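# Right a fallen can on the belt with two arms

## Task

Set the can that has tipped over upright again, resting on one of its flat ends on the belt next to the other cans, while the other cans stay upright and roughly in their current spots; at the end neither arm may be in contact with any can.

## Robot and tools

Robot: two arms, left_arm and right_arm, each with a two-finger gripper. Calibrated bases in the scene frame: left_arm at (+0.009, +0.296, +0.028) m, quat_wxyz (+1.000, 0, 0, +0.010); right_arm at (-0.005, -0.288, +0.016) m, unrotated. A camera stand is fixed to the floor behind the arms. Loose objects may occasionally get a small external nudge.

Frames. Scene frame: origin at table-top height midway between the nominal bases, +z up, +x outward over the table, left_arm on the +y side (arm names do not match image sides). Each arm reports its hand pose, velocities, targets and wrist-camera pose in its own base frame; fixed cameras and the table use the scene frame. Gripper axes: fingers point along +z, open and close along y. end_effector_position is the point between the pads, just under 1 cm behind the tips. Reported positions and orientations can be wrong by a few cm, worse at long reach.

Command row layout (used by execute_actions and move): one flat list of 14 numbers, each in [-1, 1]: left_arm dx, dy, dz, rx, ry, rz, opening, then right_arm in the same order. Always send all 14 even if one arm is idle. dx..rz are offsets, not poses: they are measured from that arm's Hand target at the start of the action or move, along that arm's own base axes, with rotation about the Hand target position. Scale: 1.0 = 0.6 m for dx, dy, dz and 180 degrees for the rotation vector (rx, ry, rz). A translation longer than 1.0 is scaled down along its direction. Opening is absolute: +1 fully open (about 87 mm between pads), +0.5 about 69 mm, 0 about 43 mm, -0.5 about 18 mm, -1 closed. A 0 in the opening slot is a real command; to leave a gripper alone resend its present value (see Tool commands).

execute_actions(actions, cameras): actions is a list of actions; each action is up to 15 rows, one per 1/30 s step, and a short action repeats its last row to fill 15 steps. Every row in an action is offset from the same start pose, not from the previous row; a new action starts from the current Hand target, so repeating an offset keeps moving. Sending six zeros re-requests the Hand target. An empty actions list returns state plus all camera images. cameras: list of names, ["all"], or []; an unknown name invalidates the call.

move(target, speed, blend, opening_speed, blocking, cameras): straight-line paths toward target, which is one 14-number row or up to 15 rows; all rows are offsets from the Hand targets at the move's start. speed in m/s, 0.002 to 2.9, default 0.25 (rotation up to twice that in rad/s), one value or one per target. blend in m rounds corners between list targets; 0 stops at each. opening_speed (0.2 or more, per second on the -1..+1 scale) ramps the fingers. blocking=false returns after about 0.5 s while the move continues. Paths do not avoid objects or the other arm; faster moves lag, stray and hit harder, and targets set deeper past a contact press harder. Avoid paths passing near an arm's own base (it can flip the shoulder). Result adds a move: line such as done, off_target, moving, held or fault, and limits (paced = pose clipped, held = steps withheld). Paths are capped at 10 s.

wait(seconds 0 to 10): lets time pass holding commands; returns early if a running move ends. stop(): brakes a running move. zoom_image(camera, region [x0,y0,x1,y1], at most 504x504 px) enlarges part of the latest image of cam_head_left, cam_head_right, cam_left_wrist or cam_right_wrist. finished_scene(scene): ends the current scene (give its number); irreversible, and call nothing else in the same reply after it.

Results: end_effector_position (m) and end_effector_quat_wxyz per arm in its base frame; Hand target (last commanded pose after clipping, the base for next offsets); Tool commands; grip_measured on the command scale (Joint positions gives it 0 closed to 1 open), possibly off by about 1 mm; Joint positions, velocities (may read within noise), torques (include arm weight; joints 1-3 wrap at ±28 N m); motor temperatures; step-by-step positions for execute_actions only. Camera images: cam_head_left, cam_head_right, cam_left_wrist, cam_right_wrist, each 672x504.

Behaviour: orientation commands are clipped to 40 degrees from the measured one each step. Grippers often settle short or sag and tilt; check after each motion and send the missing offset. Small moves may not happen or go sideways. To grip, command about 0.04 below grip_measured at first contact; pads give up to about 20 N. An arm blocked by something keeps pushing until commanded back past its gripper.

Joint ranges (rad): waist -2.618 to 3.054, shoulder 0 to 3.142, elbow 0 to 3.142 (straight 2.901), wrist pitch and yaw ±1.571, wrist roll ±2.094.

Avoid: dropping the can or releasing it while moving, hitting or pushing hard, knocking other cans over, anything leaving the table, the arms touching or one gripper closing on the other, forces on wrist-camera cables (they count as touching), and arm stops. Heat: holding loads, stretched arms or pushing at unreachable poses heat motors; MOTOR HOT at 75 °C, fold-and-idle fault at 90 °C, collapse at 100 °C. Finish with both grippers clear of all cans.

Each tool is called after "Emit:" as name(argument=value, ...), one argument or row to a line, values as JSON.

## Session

Emit:
execute_actions(
  actions=[],
)

Scene clock: 0.00 s.
left_arm: end_effector_position=(+0.3574, -0.1774, +0.1389) grip_measured=+0.991 end_effector_quat_wxyz=(+0.493, -0.135, +0.818, -0.264) | right_arm: end_effector_position=(+0.3493, +0.0387, +0.1688) grip_measured=+1.000 end_effector_quat_wxyz=(+0.603, +0.304, +0.720, +0.162)
Joint positions: left_arm=[-0.439 1.297 0.629 0.282 -0.103 -0.698 0.995] | right_arm=[0.192 0.988 0.437 0.315 0.319 0.737 1]
Joint velocities: within noise
Joint torques (N m): no reading
Motor temperatures (°C): left_arm=[14 19 17 17 13 14 18] | right_arm=[15 19 20 16 17 14 17]
Heat: left arm: 19 °C; right arm: 20 °C.
Hand target: left_arm +0.3603, -0.1786, +0.1486; +0.502, -0.135, +0.810, -0.270 | right_arm +0.3518, +0.0390, +0.1785; +0.611, +0.303, +0.712, +0.167
Tool commands: left_gripper/opening=+1.0 right_gripper/opening=+1.0

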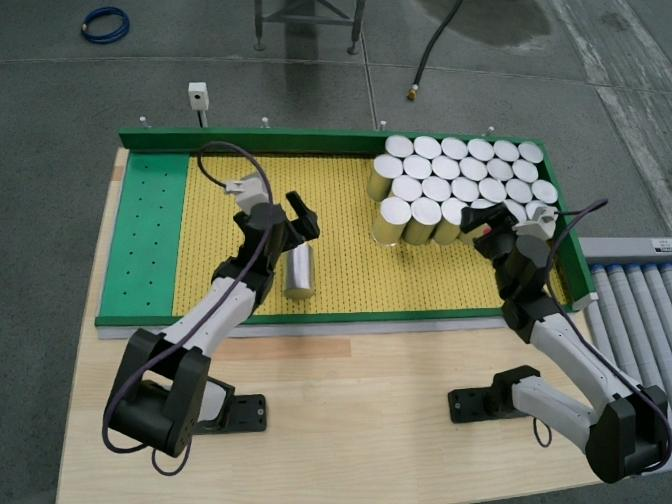

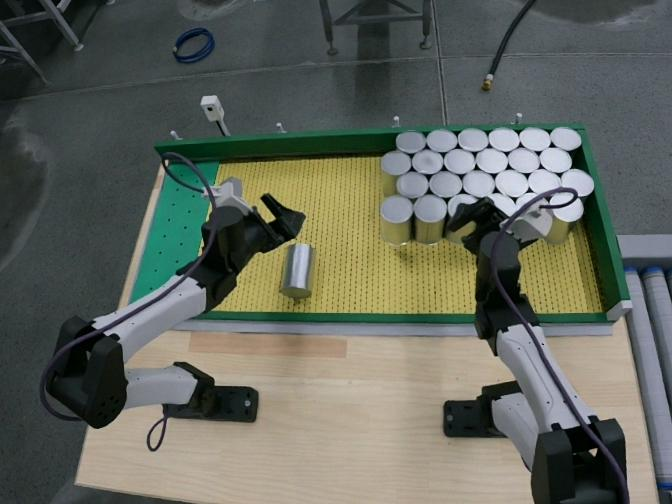

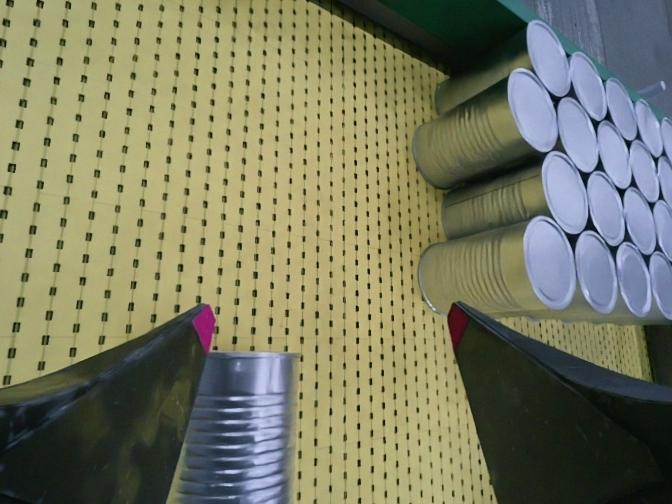

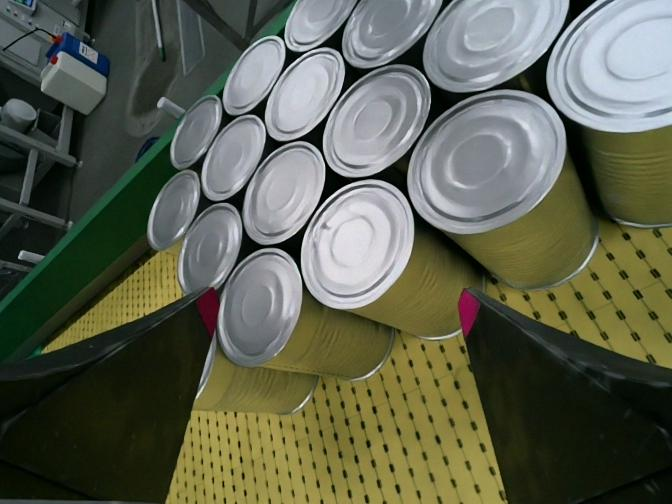

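Emit:
move(
  target=[-0.06,-0.015,-0.028,0.184,0.342,-0.092,1,0,0,0,0,0,0,1],
  speed=0.5,
  cameras=["cam_left_wrist"],
)

Scene clock: 15.37 s.
left_arm: end_effector_position=(+0.3216, -0.1825, +0.1321) grip_measured=+0.991 end_effector_quat_wxyz=(+0.000, -0.007, +1.000, +0.004) | right_arm: end_effector_position=(+0.3493, +0.0387, +0.1688) grip_measured=+1.000 end_effector_quat_wxyz=(+0.603, +0.304, +0.720, +0.162)
Joint positions: left_arm=[-0.467 2.124 2.057 -1.507 -0.007 -0.481 0.995] | right_arm=[0.192 0.988 0.437 0.315 0.319 0.737 1]
Joint torques (N m): left_arm=[-0.27 -10.13 7.23 0.39 0.05 0.22] | right_arm=[-0.21 -2.1 8.24 2.2 0.16 -0.06]
Heat: left arm: 21 °C; right arm: 22 °C.
Hand target: left_arm +0.3244, -0.1875, +0.1317; -0.001, +0.000, +1.000, +0.001 | right_arm +0.3518, +0.0390, +0.1785; +0.611, +0.303, +0.712, +0.167
Off the commanded pose: left_arm 0.006 m, 1 deg | right_arm 0.010 m, 1 deg.
move: done
Images, in order (width x height): cam_left_wrist 672x504.

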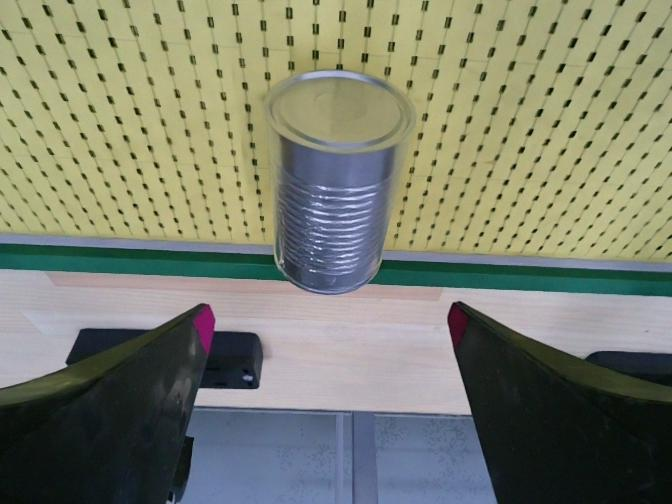

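Emit:
move(
  target=[
    [-0.004,0.006,-0.19,0,0,-0.017,1,0,0,0,0,0,0,1],
    [-0.004,0.006,-0.19,0,0,-0.017,0.25,0,0,0,0,0,0,1],
  ],
  opening_speed=1.0,
  speed=0.2,
  cameras=["cam_left_wrist"],
)

Scene clock: 21.63 s.
left_arm: end_effector_position=(+0.3238, -0.1815, +0.0264) grip_measured=+0.482 end_effector_quat_wxyz=(+0.005, +0.021, +1.000, +0.001) | right_arm: end_effector_position=(+0.3493, +0.0387, +0.1688) grip_measured=+1.000 end_effector_quat_wxyz=(+0.603, +0.304, +0.720, +0.162)
Joint positions: left_arm=[-0.467 2.137 1.657 -1.082 -0.006 -0.426 0.741] | right_arm=[0.192 0.988 0.437 0.315 0.319 0.737 1]
Joint torques (N m): left_arm=[-0.24 -10.59 4.12 0.68 0.05 0.2] | right_arm=[-0.25 -2.09 8.24 2.21 0.16 -0.04]
Heat: left arm: 23 °C; right arm: 22 °C.
Hand target: left_arm +0.3220, -0.1840, +0.0177; -0.001, +0.027, +1.000, +0.000 | right_arm +0.3518, +0.0390, +0.1785; +0.611, +0.303, +0.712, +0.167
Off the commanded pose: left_arm 0.009 m, 1 deg | right_arm 0.010 m, 1 deg.
move: done
Images, in order (width x height): cam_left_wrist 672x504.

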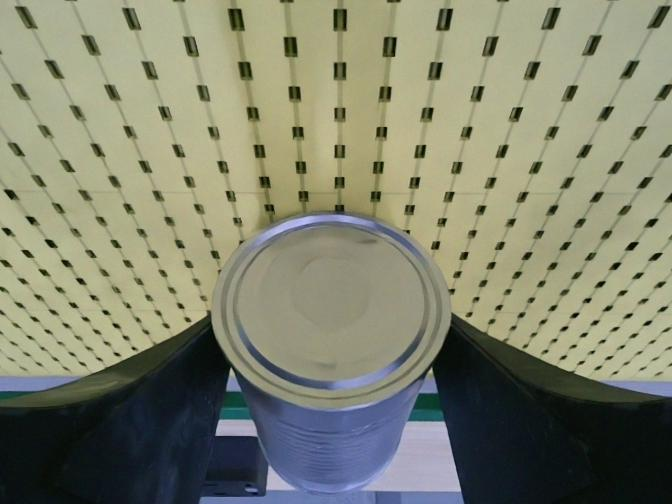

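Emit:
move(
  target=[
    [0,0,0.13,0,0,0,0.25,0,0,0,0,0,0,1],
    [0.163,-0.118,0.25,-0.298,-0.452,-0.288,0.25,0,0,0,0,0,0,1],
  ],
  speed=0.5,
  blend=[0.02,0],
  cameras=["cam_left_wrist","cam_head_right"],
)

Scene clock: 32.00 s.
left_arm: end_effector_position=(+0.4160, -0.2546, +0.1488) grip_measured=+0.482 end_effector_quat_wxyz=(+0.583, +0.391, +0.598, -0.387) | right_arm: end_effector_position=(+0.3493, +0.0387, +0.1688) grip_measured=+1.000 end_effector_quat_wxyz=(+0.603, +0.304, +0.720, +0.162)
Joint positions: left_arm=[-0.264 1.873 0.898 0.942 0.9 0.018 0.741] | right_arm=[0.192 0.988 0.437 0.315 0.319 0.737 1]
Joint torques (N m): left_arm=[0.83 -9.63 5.03 2.88 0.22 0.04] | right_arm=[-0.21 -2.1 8.24 2.21 0.16 -0.05]
Motor temperatures (°C): left_arm=[14 26 20 20 13 14 18] | right_arm=[15 19 23 21 17 14 17]
Heat: left arm: 26 °C; right arm: 23 °C.
Hand target: left_arm +0.4197, -0.2549, +0.1676; +0.615, +0.401, +0.561, -0.382 | right_arm +0.3518, +0.0390, +0.1785; +0.611, +0.303, +0.712, +0.167
Off the commanded pose: left_arm 0.019 m, 6 deg | right_arm 0.010 m, 1 deg.
move: off_target (left_arm)
Images, in order (width x height): cam_head_right 672x504, cam_left_wrist 672x504.

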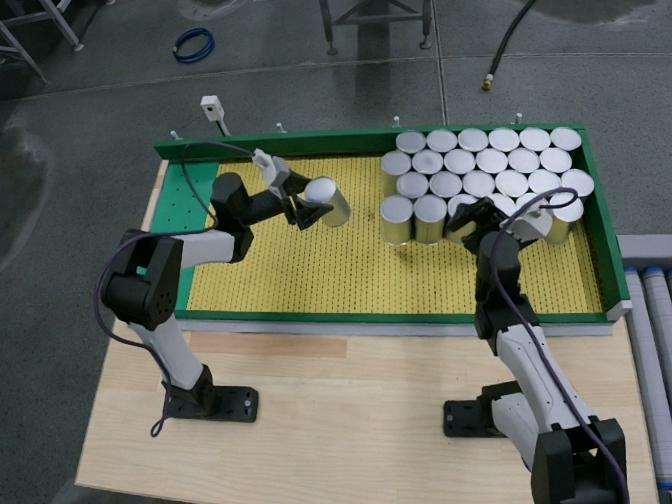

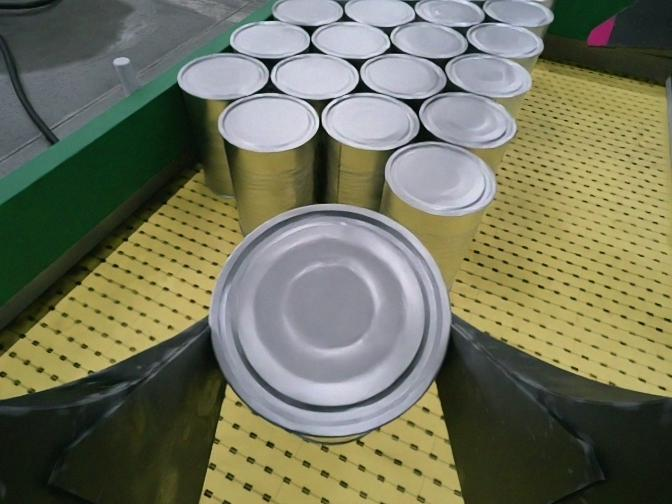

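Emit:
move(
  target=[0.0,-0.0,-0.01,0.094,0.04,0,0.25,0,0,0,0,0,0,1],
  cameras=["cam_left_wrist","cam_head_right","cam_head_left"],
)

Emit:
zoom_image(
  camera="cam_head_right",
  region=[240, 140, 440, 290],
)

Scene clock: 44.47 s.
left_arm: end_effector_position=(+0.4017, -0.2448, +0.0990) grip_measured=+0.482 end_effector_quat_wxyz=(+0.443, +0.440, +0.706, -0.335) | right_arm: end_effector_position=(+0.3493, +0.0387, +0.1688) grip_measured=+1.000 end_effector_quat_wxyz=(+0.603, +0.304, +0.720, +0.162)
Joint positions: left_arm=[-0.294 1.828 1.079 0.154 0.818 0.369 0.741] | right_arm=[0.192 0.988 0.437 0.315 0.319 0.737 1]
Joint torques (N m): left_arm=[-0.17 -17.48 8.84 2.39 0.48 0.21] | right_arm=[-0.24 -2.07 8.24 2.21 0.17 -0.05]
Heat: left arm: 27 °C; right arm: 23 °C.
Hand target: left_arm +0.4198, -0.2549, +0.1617; +0.513, +0.463, +0.648, -0.320 | right_arm +0.3518, +0.0390, +0.1785; +0.611, +0.303, +0.712, +0.167
Off the commanded pose: left_arm 0.066 m, 11 deg | right_arm 0.010 m, 1 deg.
move: off_target (left_arm)
Images, in order (width x height): cam_head_left 672x504, cam_head_right 672x504, cam_left_wrist 672x504.

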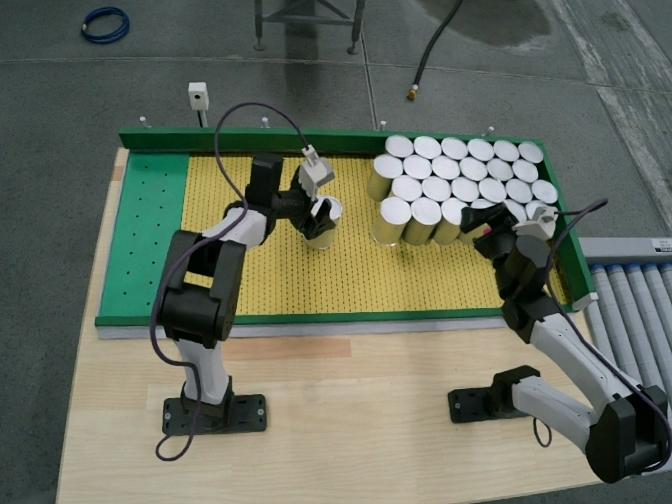

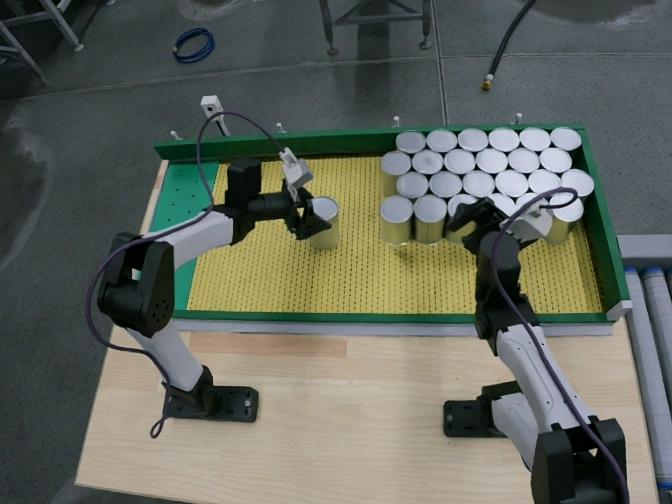

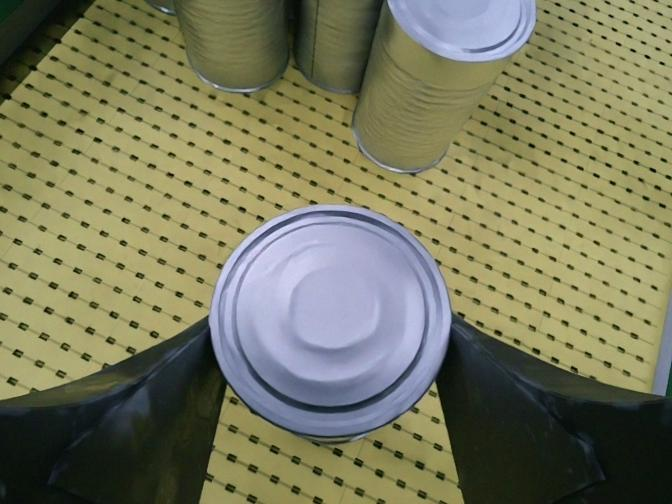

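Scaled by 2.520 from the camera's 672x504 image, which has a finer 960x720 frame.

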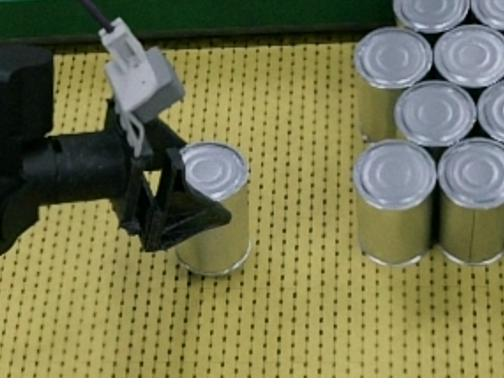

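Emit:
move(
  target=[0.01,-0.108,0.005,-0.006,-0.003,0,0.25,0,0,0,0,0,0,1],
  speed=0.15,
  cameras=["cam_left_wrist","cam_head_right","cam_head_left"],
)

Emit:
zoom_image(
  camera="cam_head_right",
  region=[270, 140, 470, 290],
)

Scene clock: 50.70 s.
left_arm: end_effector_position=(+0.4053, -0.3066, +0.1284) grip_measured=+0.482 end_effector_quat_wxyz=(+0.470, +0.455, +0.683, -0.327) | right_arm: end_effector_position=(+0.3493, +0.0387, +0.1688) grip_measured=+1.000 end_effector_quat_wxyz=(+0.603, +0.304, +0.720, +0.162)
Joint positions: left_arm=[-0.443 1.853 1.18 0.206 0.697 0.292 0.741] | right_arm=[0.192 0.988 0.437 0.315 0.319 0.737 1]
Joint torques (N m): left_arm=[0.09 -10.82 9.42 2.73 0.3 0.05] | right_arm=[-0.23 -2.07 8.27 2.21 0.17 -0.04]
Heat: left arm: 30 °C; right arm: 24 °C.
Hand target: left_arm +0.4258, -0.3196, +0.1645; +0.521, +0.459, +0.643, -0.324 | right_arm +0.3518, +0.0390, +0.1785; +0.611, +0.303, +0.712, +0.167
Off the commanded pose: left_arm 0.044 m, 7 deg | right_arm 0.010 m, 1 deg.
move: off_target (left_arm)
Images, in order (width x height): cam_head_left 672x504, cam_head_right 672x504, cam_left_wrist 672x504.

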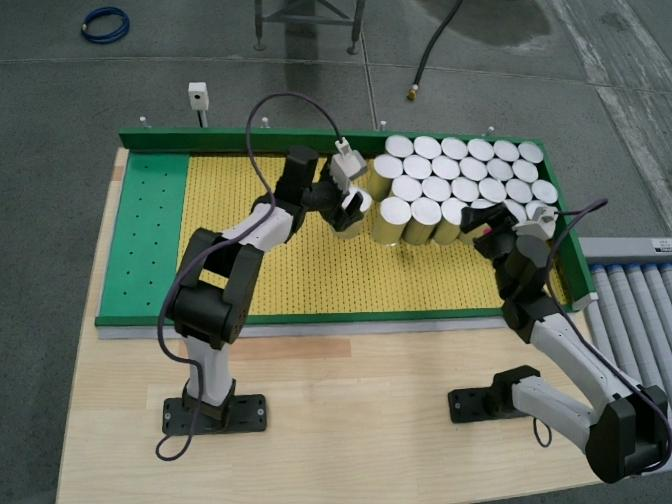

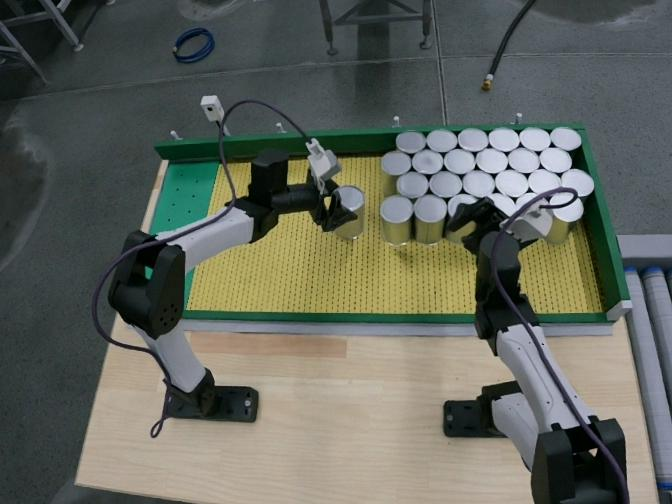

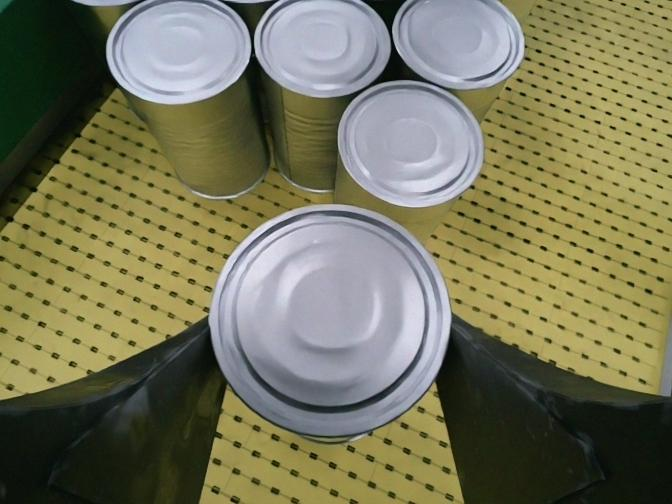

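Scaled by 2.520 from the camera's 672x504 image, which has a finer 960x720 frame.

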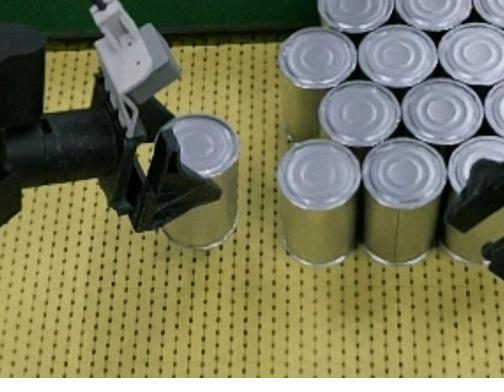

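Emit:
move(
  target=[0,0,-0.055,0,0,0,0.25,0,0,0,0,0,0,1],
  speed=0.06,
  cameras=["cam_left_wrist","cam_head_right"],
)

Emit:
zoom_image(
  camera="cam_head_right",
  region=[270, 140, 470, 290],
)

Scene clock: 55.47 s.
left_arm: end_effector_position=(+0.4160, -0.3114, +0.1131) grip_measured=+0.482 end_effector_quat_wxyz=(+0.483, +0.456, +0.674, -0.325) | right_arm: end_effector_position=(+0.3493, +0.0387, +0.1688) grip_measured=+1.000 end_effector_quat_wxyz=(+0.603, +0.304, +0.720, +0.162)
Joint positions: left_arm=[-0.443 1.914 1.171 0.308 0.696 0.292 0.741] | right_arm=[0.192 0.988 0.437 0.315 0.319 0.737 1]
Joint torques (N m): left_arm=[-0.01 -11.04 5.64 2.9 0.29 0.06] | right_arm=[-0.21 -2.09 8.25 2.21 0.17 -0.05]
Motor temperatures (°C): left_arm=[14 31 22 24 13 14 18] | right_arm=[15 19 24 22 17 14 17]
Heat: left arm: 31 °C; right arm: 24 °C.
Hand target: left_arm +0.4259, -0.3196, +0.1317; +0.521, +0.459, +0.643, -0.324 | right_arm +0.3518, +0.0390, +0.1785; +0.611, +0.303, +0.712, +0.167
Off the commanded pose: left_arm 0.022 m, 6 deg | right_arm 0.010 m, 1 deg.
move: off_target (left_arm)
Images, in order (width x height): cam_head_right 672x504, cam_left_wrist 672x504.

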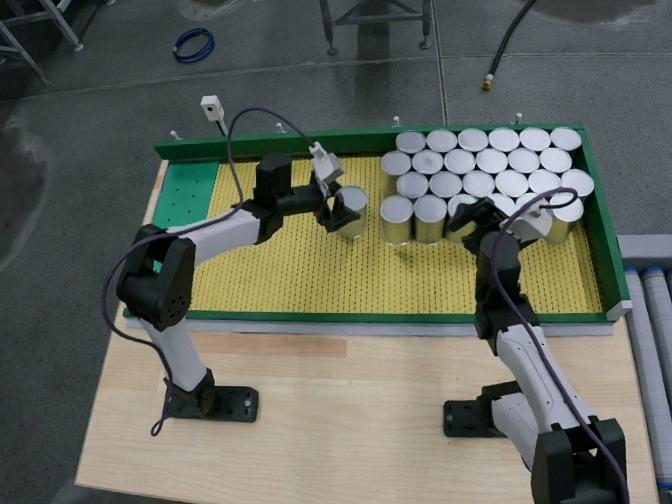

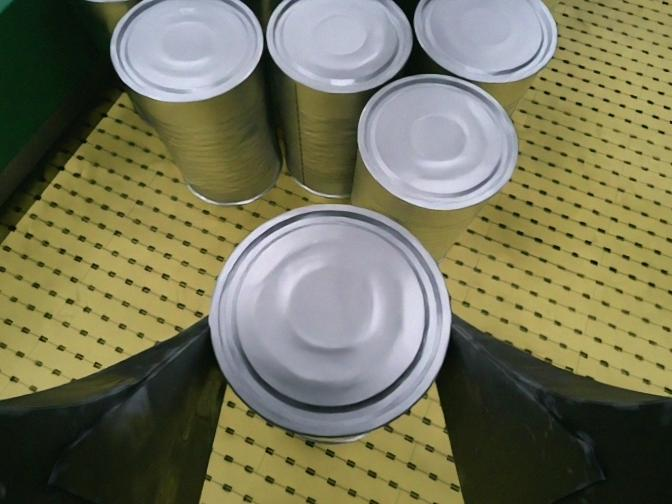

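Scaled by 2.520 from the camera's 672x504 image, which has a finer 960x720 frame.

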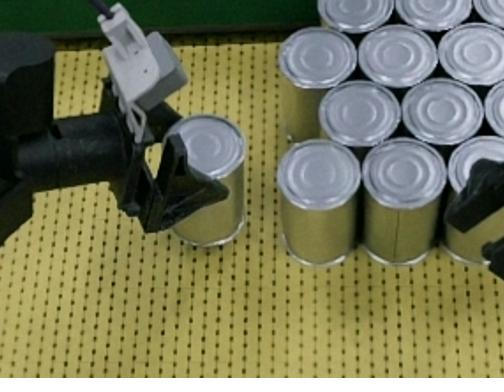

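Emit:
move(
  target=[-0.008,0.002,-0.042,0.006,0.003,0,0.25,0,0,0,0,0,0,1],
  speed=0.06,
)

Emit:
move(
  target=[0,0,-0.014,0.003,0.001,0,0.25,0,0,0,0,0,0,1],
  speed=0.05,
  cameras=["cam_left_wrist","cam_head_right"],
)

Emit:
zoom_image(
  camera="cam_head_right",
  region=[270, 140, 470, 290],
)

Scene clock: 60.30 s.
left_arm: end_effector_position=(+0.4118, -0.3081, +0.0879) grip_measured=+0.482 end_effector_quat_wxyz=(+0.473, +0.453, +0.683, -0.323) | right_arm: end_effector_position=(+0.3493, +0.0387, +0.1688) grip_measured=+1.000 end_effector_quat_wxyz=(+0.603, +0.304, +0.720, +0.162)
Joint positions: left_arm=[-0.443 1.945 1.122 0.363 0.687 0.292 0.741] | right_arm=[0.192 0.988 0.437 0.315 0.319 0.737 1]
Joint torques (N m): left_arm=[-0.51 -11.18 5.46 2.88 0.29 0.22] | right_arm=[-0.18 -2.1 8.24 2.21 0.18 -0.05]
Heat: left arm: 32 °C; right arm: 24 °C.
Hand target: left_arm +0.4211, -0.3184, +0.1065; +0.513, +0.463, +0.648, -0.320 | right_arm +0.3518, +0.0390, +0.1785; +0.611, +0.303, +0.712, +0.167
Off the commanded pose: left_arm 0.023 m, 6 deg | right_arm 0.010 m, 1 deg.
move: off_target (left_arm)

Scene clock: 61.07 s.
left_arm: end_effector_position=(+0.4127, -0.3096, +0.0838) grip_measured=+0.482 end_effector_quat_wxyz=(+0.474, +0.455, +0.682, -0.321) | right_arm: end_effector_position=(+0.3493, +0.0387, +0.1688) grip_measured=+1.000 end_effector_quat_wxyz=(+0.603, +0.304, +0.720, +0.162)
Joint positions: left_arm=[-0.446 1.958 1.122 0.376 0.683 0.298 0.741] | right_arm=[0.192 0.988 0.437 0.315 0.319 0.737 1]
Joint torques (N m): left_arm=[-0.36 -10.8 5.15 2.84 0.29 0.24] | right_arm=[-0.23 -2.1 8.24 2.21 0.17 -0.05]
Heat: left arm: 32 °C; right arm: 24 °C.
Hand target: left_arm +0.4210, -0.3184, +0.0981; +0.510, +0.464, +0.651, -0.317 | right_arm +0.3518, +0.0390, +0.1785; +0.611, +0.303, +0.712, +0.167
Off the commanded pose: left_arm 0.019 m, 6 deg | right_arm 0.010 m, 1 deg.
move: off_target (left_arm)
Images, in order (width x height): cam_head_right 672x504, cam_left_wrist 672x504.

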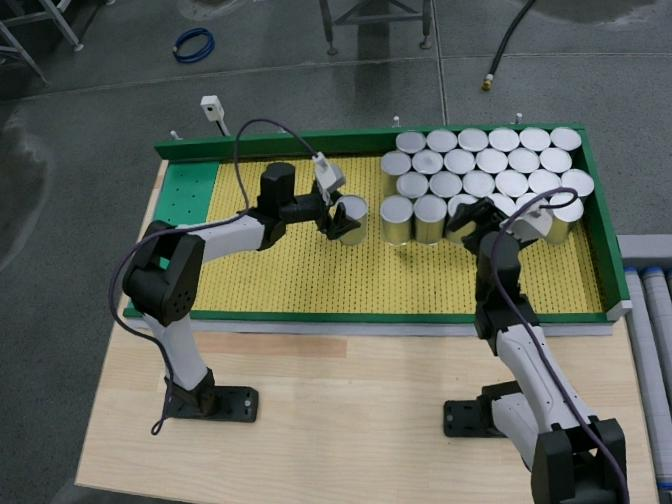

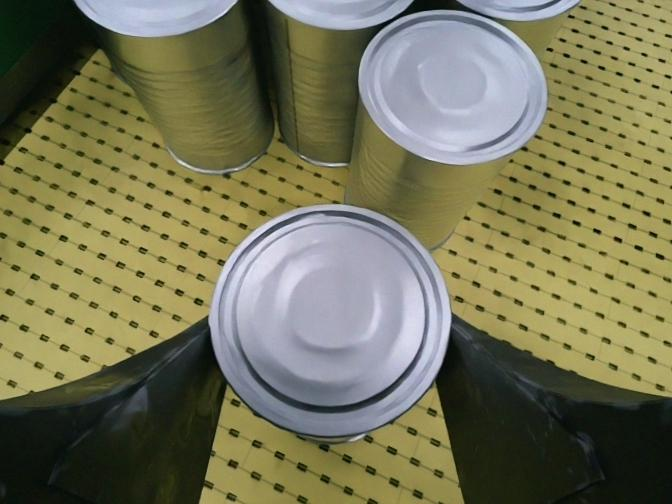

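Scaled by 2.520 from the camera's 672x504 image, which has a finer 960x720 frame.

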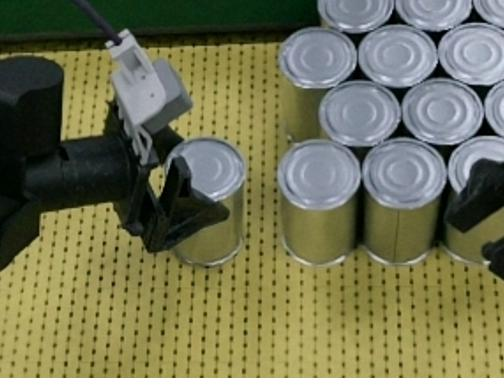

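Emit:
move(
  target=[0,0,-0.012,0,0,0,0.25,0,0,0,0,0,0,1],
  speed=0.04,
)

Emit:
move(
  target=[0,0,-0.01,0,0,0,0.25,0,0,0,0,0,0,1],
  speed=0.04,
  cameras=["cam_left_wrist","cam_head_right"],
)

Emit:
zoom_image(
  camera="cam_head_right",
  region=[270, 140, 470, 290],
)

Scene clock: 65.00 s.
left_arm: end_effector_position=(+0.4158, -0.3110, +0.0823) grip_measured=+0.482 end_effector_quat_wxyz=(+0.484, +0.457, +0.675, -0.319) | right_arm: end_effector_position=(+0.3493, +0.0387, +0.1688) grip_measured=+1.000 end_effector_quat_wxyz=(+0.603, +0.304, +0.720, +0.162)
Joint positions: left_arm=[-0.446 1.971 1.114 0.421 0.683 0.3 0.741] | right_arm=[0.192 0.988 0.437 0.315 0.319 0.737 1]
Joint torques (N m): left_arm=[-0.36 -10.39 4.94 2.67 0.28 0.2] | right_arm=[-0.21 -2.1 8.27 2.21 0.16 -0.05]
Heat: left arm: 32 °C; right arm: 24 °C.
Hand target: left_arm +0.4209, -0.3184, +0.0908; +0.510, +0.464, +0.651, -0.317 | right_arm +0.3518, +0.0390, +0.1785; +0.611, +0.303, +0.712, +0.167
Off the commanded pose: left_arm 0.013 m, 4 deg | right_arm 0.010 m, 1 deg.
move: off_target (left_arm)

Scene clock: 65.87 s.
left_arm: end_effector_position=(+0.4186, -0.3123, +0.0818) grip_measured=+0.482 end_effector_quat_wxyz=(+0.492, +0.458, +0.669, -0.317) | right_arm: end_effector_position=(+0.3493, +0.0387, +0.1688) grip_measured=+1.000 end_effector_quat_wxyz=(+0.603, +0.304, +0.720, +0.162)
Joint positions: left_arm=[-0.446 1.983 1.111 0.456 0.683 0.3 0.741] | right_arm=[0.192 0.988 0.437 0.315 0.319 0.737 1]
Joint torques (N m): left_arm=[-0.38 -10.1 4.59 2.62 0.27 0.19] | right_arm=[-0.25 -2.09 8.24 2.21 0.16 -0.05]
Heat: left arm: 32 °C; right arm: 24 °C.
Hand target: left_arm +0.4210, -0.3185, +0.0849; +0.510, +0.464, +0.651, -0.317 | right_arm +0.3518, +0.0390, +0.1785; +0.611, +0.303, +0.712, +0.167
Off the commanded pose: left_arm 0.007 m, 3 deg | right_arm 0.010 m, 1 deg.
move: off_target (left_arm)
Images, in order (width x height): cam_head_right 672x504, cam_left_wrist 672x504.

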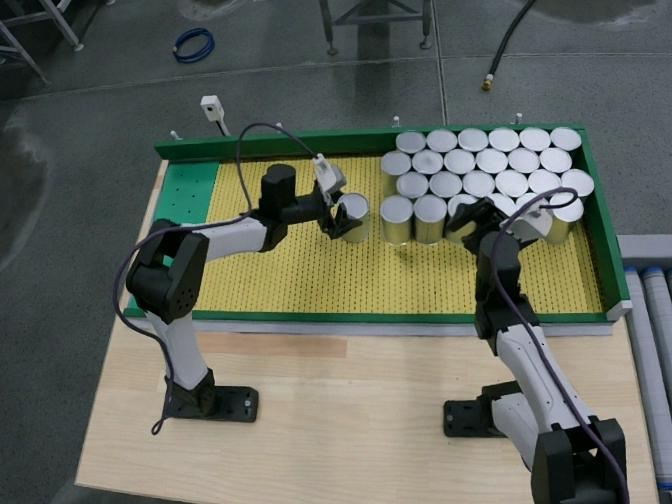

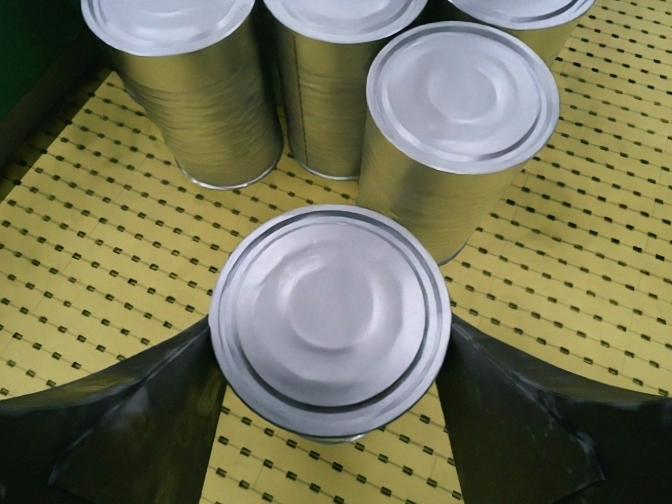

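Scaled by 2.520 from the camera's 672x504 image, which has a finer 960x720 frame.

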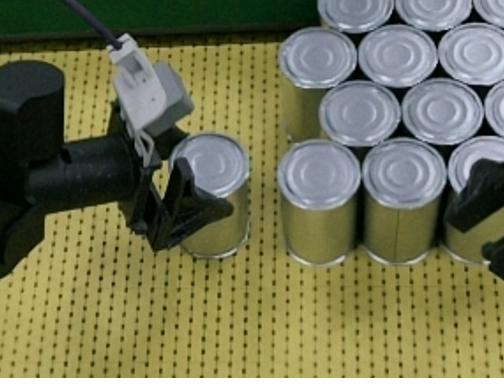

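Emit:
move(
  target=[
    [-0.003,0,0.003,0.009,0.004,0,0.25,0,0,0,0,0,0,1],
    [-0.003,0,0.008,0.009,0.004,0,1,0,0,0,0,0,0,1],
    [-0.076,0.175,0.075,0.009,0.004,0,1,0,0,0,0,0,0,1],
  ],
  speed=[0.06,0.1,0.12],
  opening_speed=0.6,
  cameras=["cam_left_wrist","cam_head_right","cam_head_left"],
)

Scene clock: 73.97 s.
left_arm: end_effector_position=(+0.3795, -0.2148, +0.1173) grip_measured=+0.990 end_effector_quat_wxyz=(+0.488, +0.462, +0.671, -0.313) | right_arm: end_effector_position=(+0.3493, +0.0387, +0.1688) grip_measured=+1.000 end_effector_quat_wxyz=(+0.603, +0.304, +0.720, +0.162)
Joint positions: left_arm=[-0.231 1.665 0.91 0.221 0.87 0.458 0.995] | right_arm=[0.192 0.988 0.437 0.315 0.319 0.737 1]
Joint torques (N m): left_arm=[0.7 -12.15 4.46 1.78 0.46 0.26] | right_arm=[-0.21 -2.13 8.21 2.21 0.16 -0.05]
Heat: left arm: 34 °C; right arm: 24 °C.
Hand target: left_arm +0.3754, -0.2135, +0.1299; +0.500, +0.470, +0.658, -0.311 | right_arm +0.3518, +0.0390, +0.1785; +0.611, +0.303, +0.712, +0.167
Off the commanded pose: left_arm 0.013 m, 2 deg | right_arm 0.010 m, 1 deg.
move: off_target (left_arm); target 2's new opening was sent with left_arm's hand 0.011 m and 2 deg from that target
Images, in order (width x height): cam_head_left 672x504, cam_head_right 672x504, cam_left_wrist 672x504.

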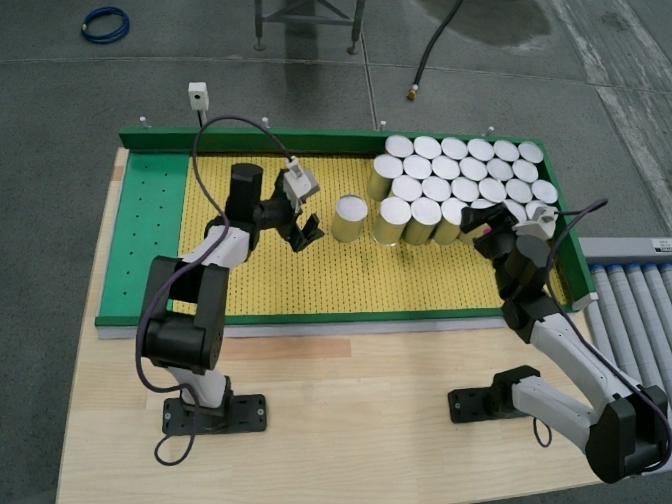

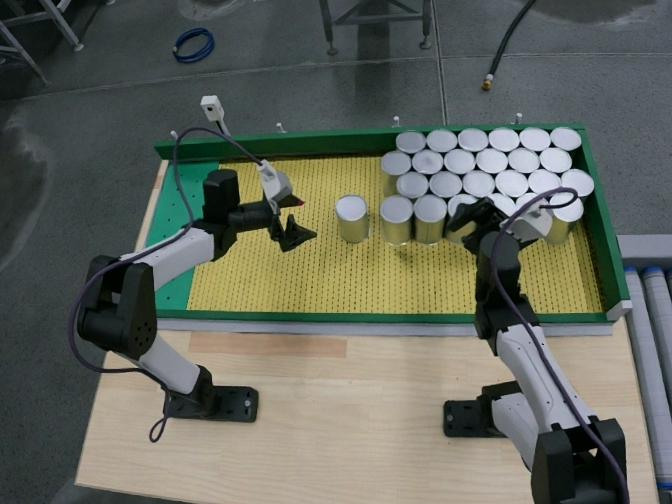

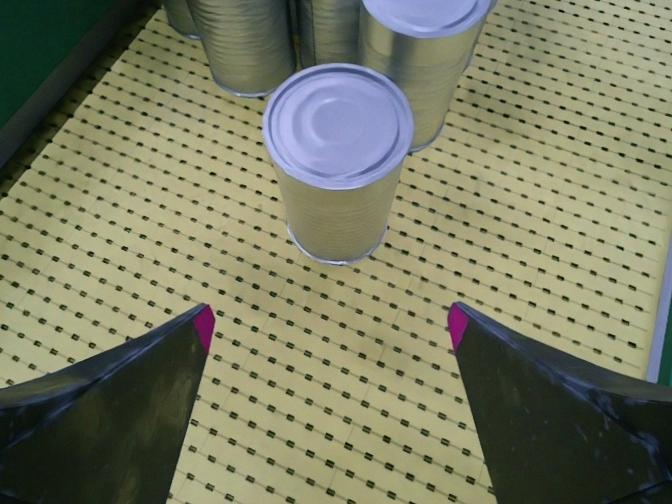

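Emit:
finished_scene(
  scene=3,
)

The scene is finished: the task was done.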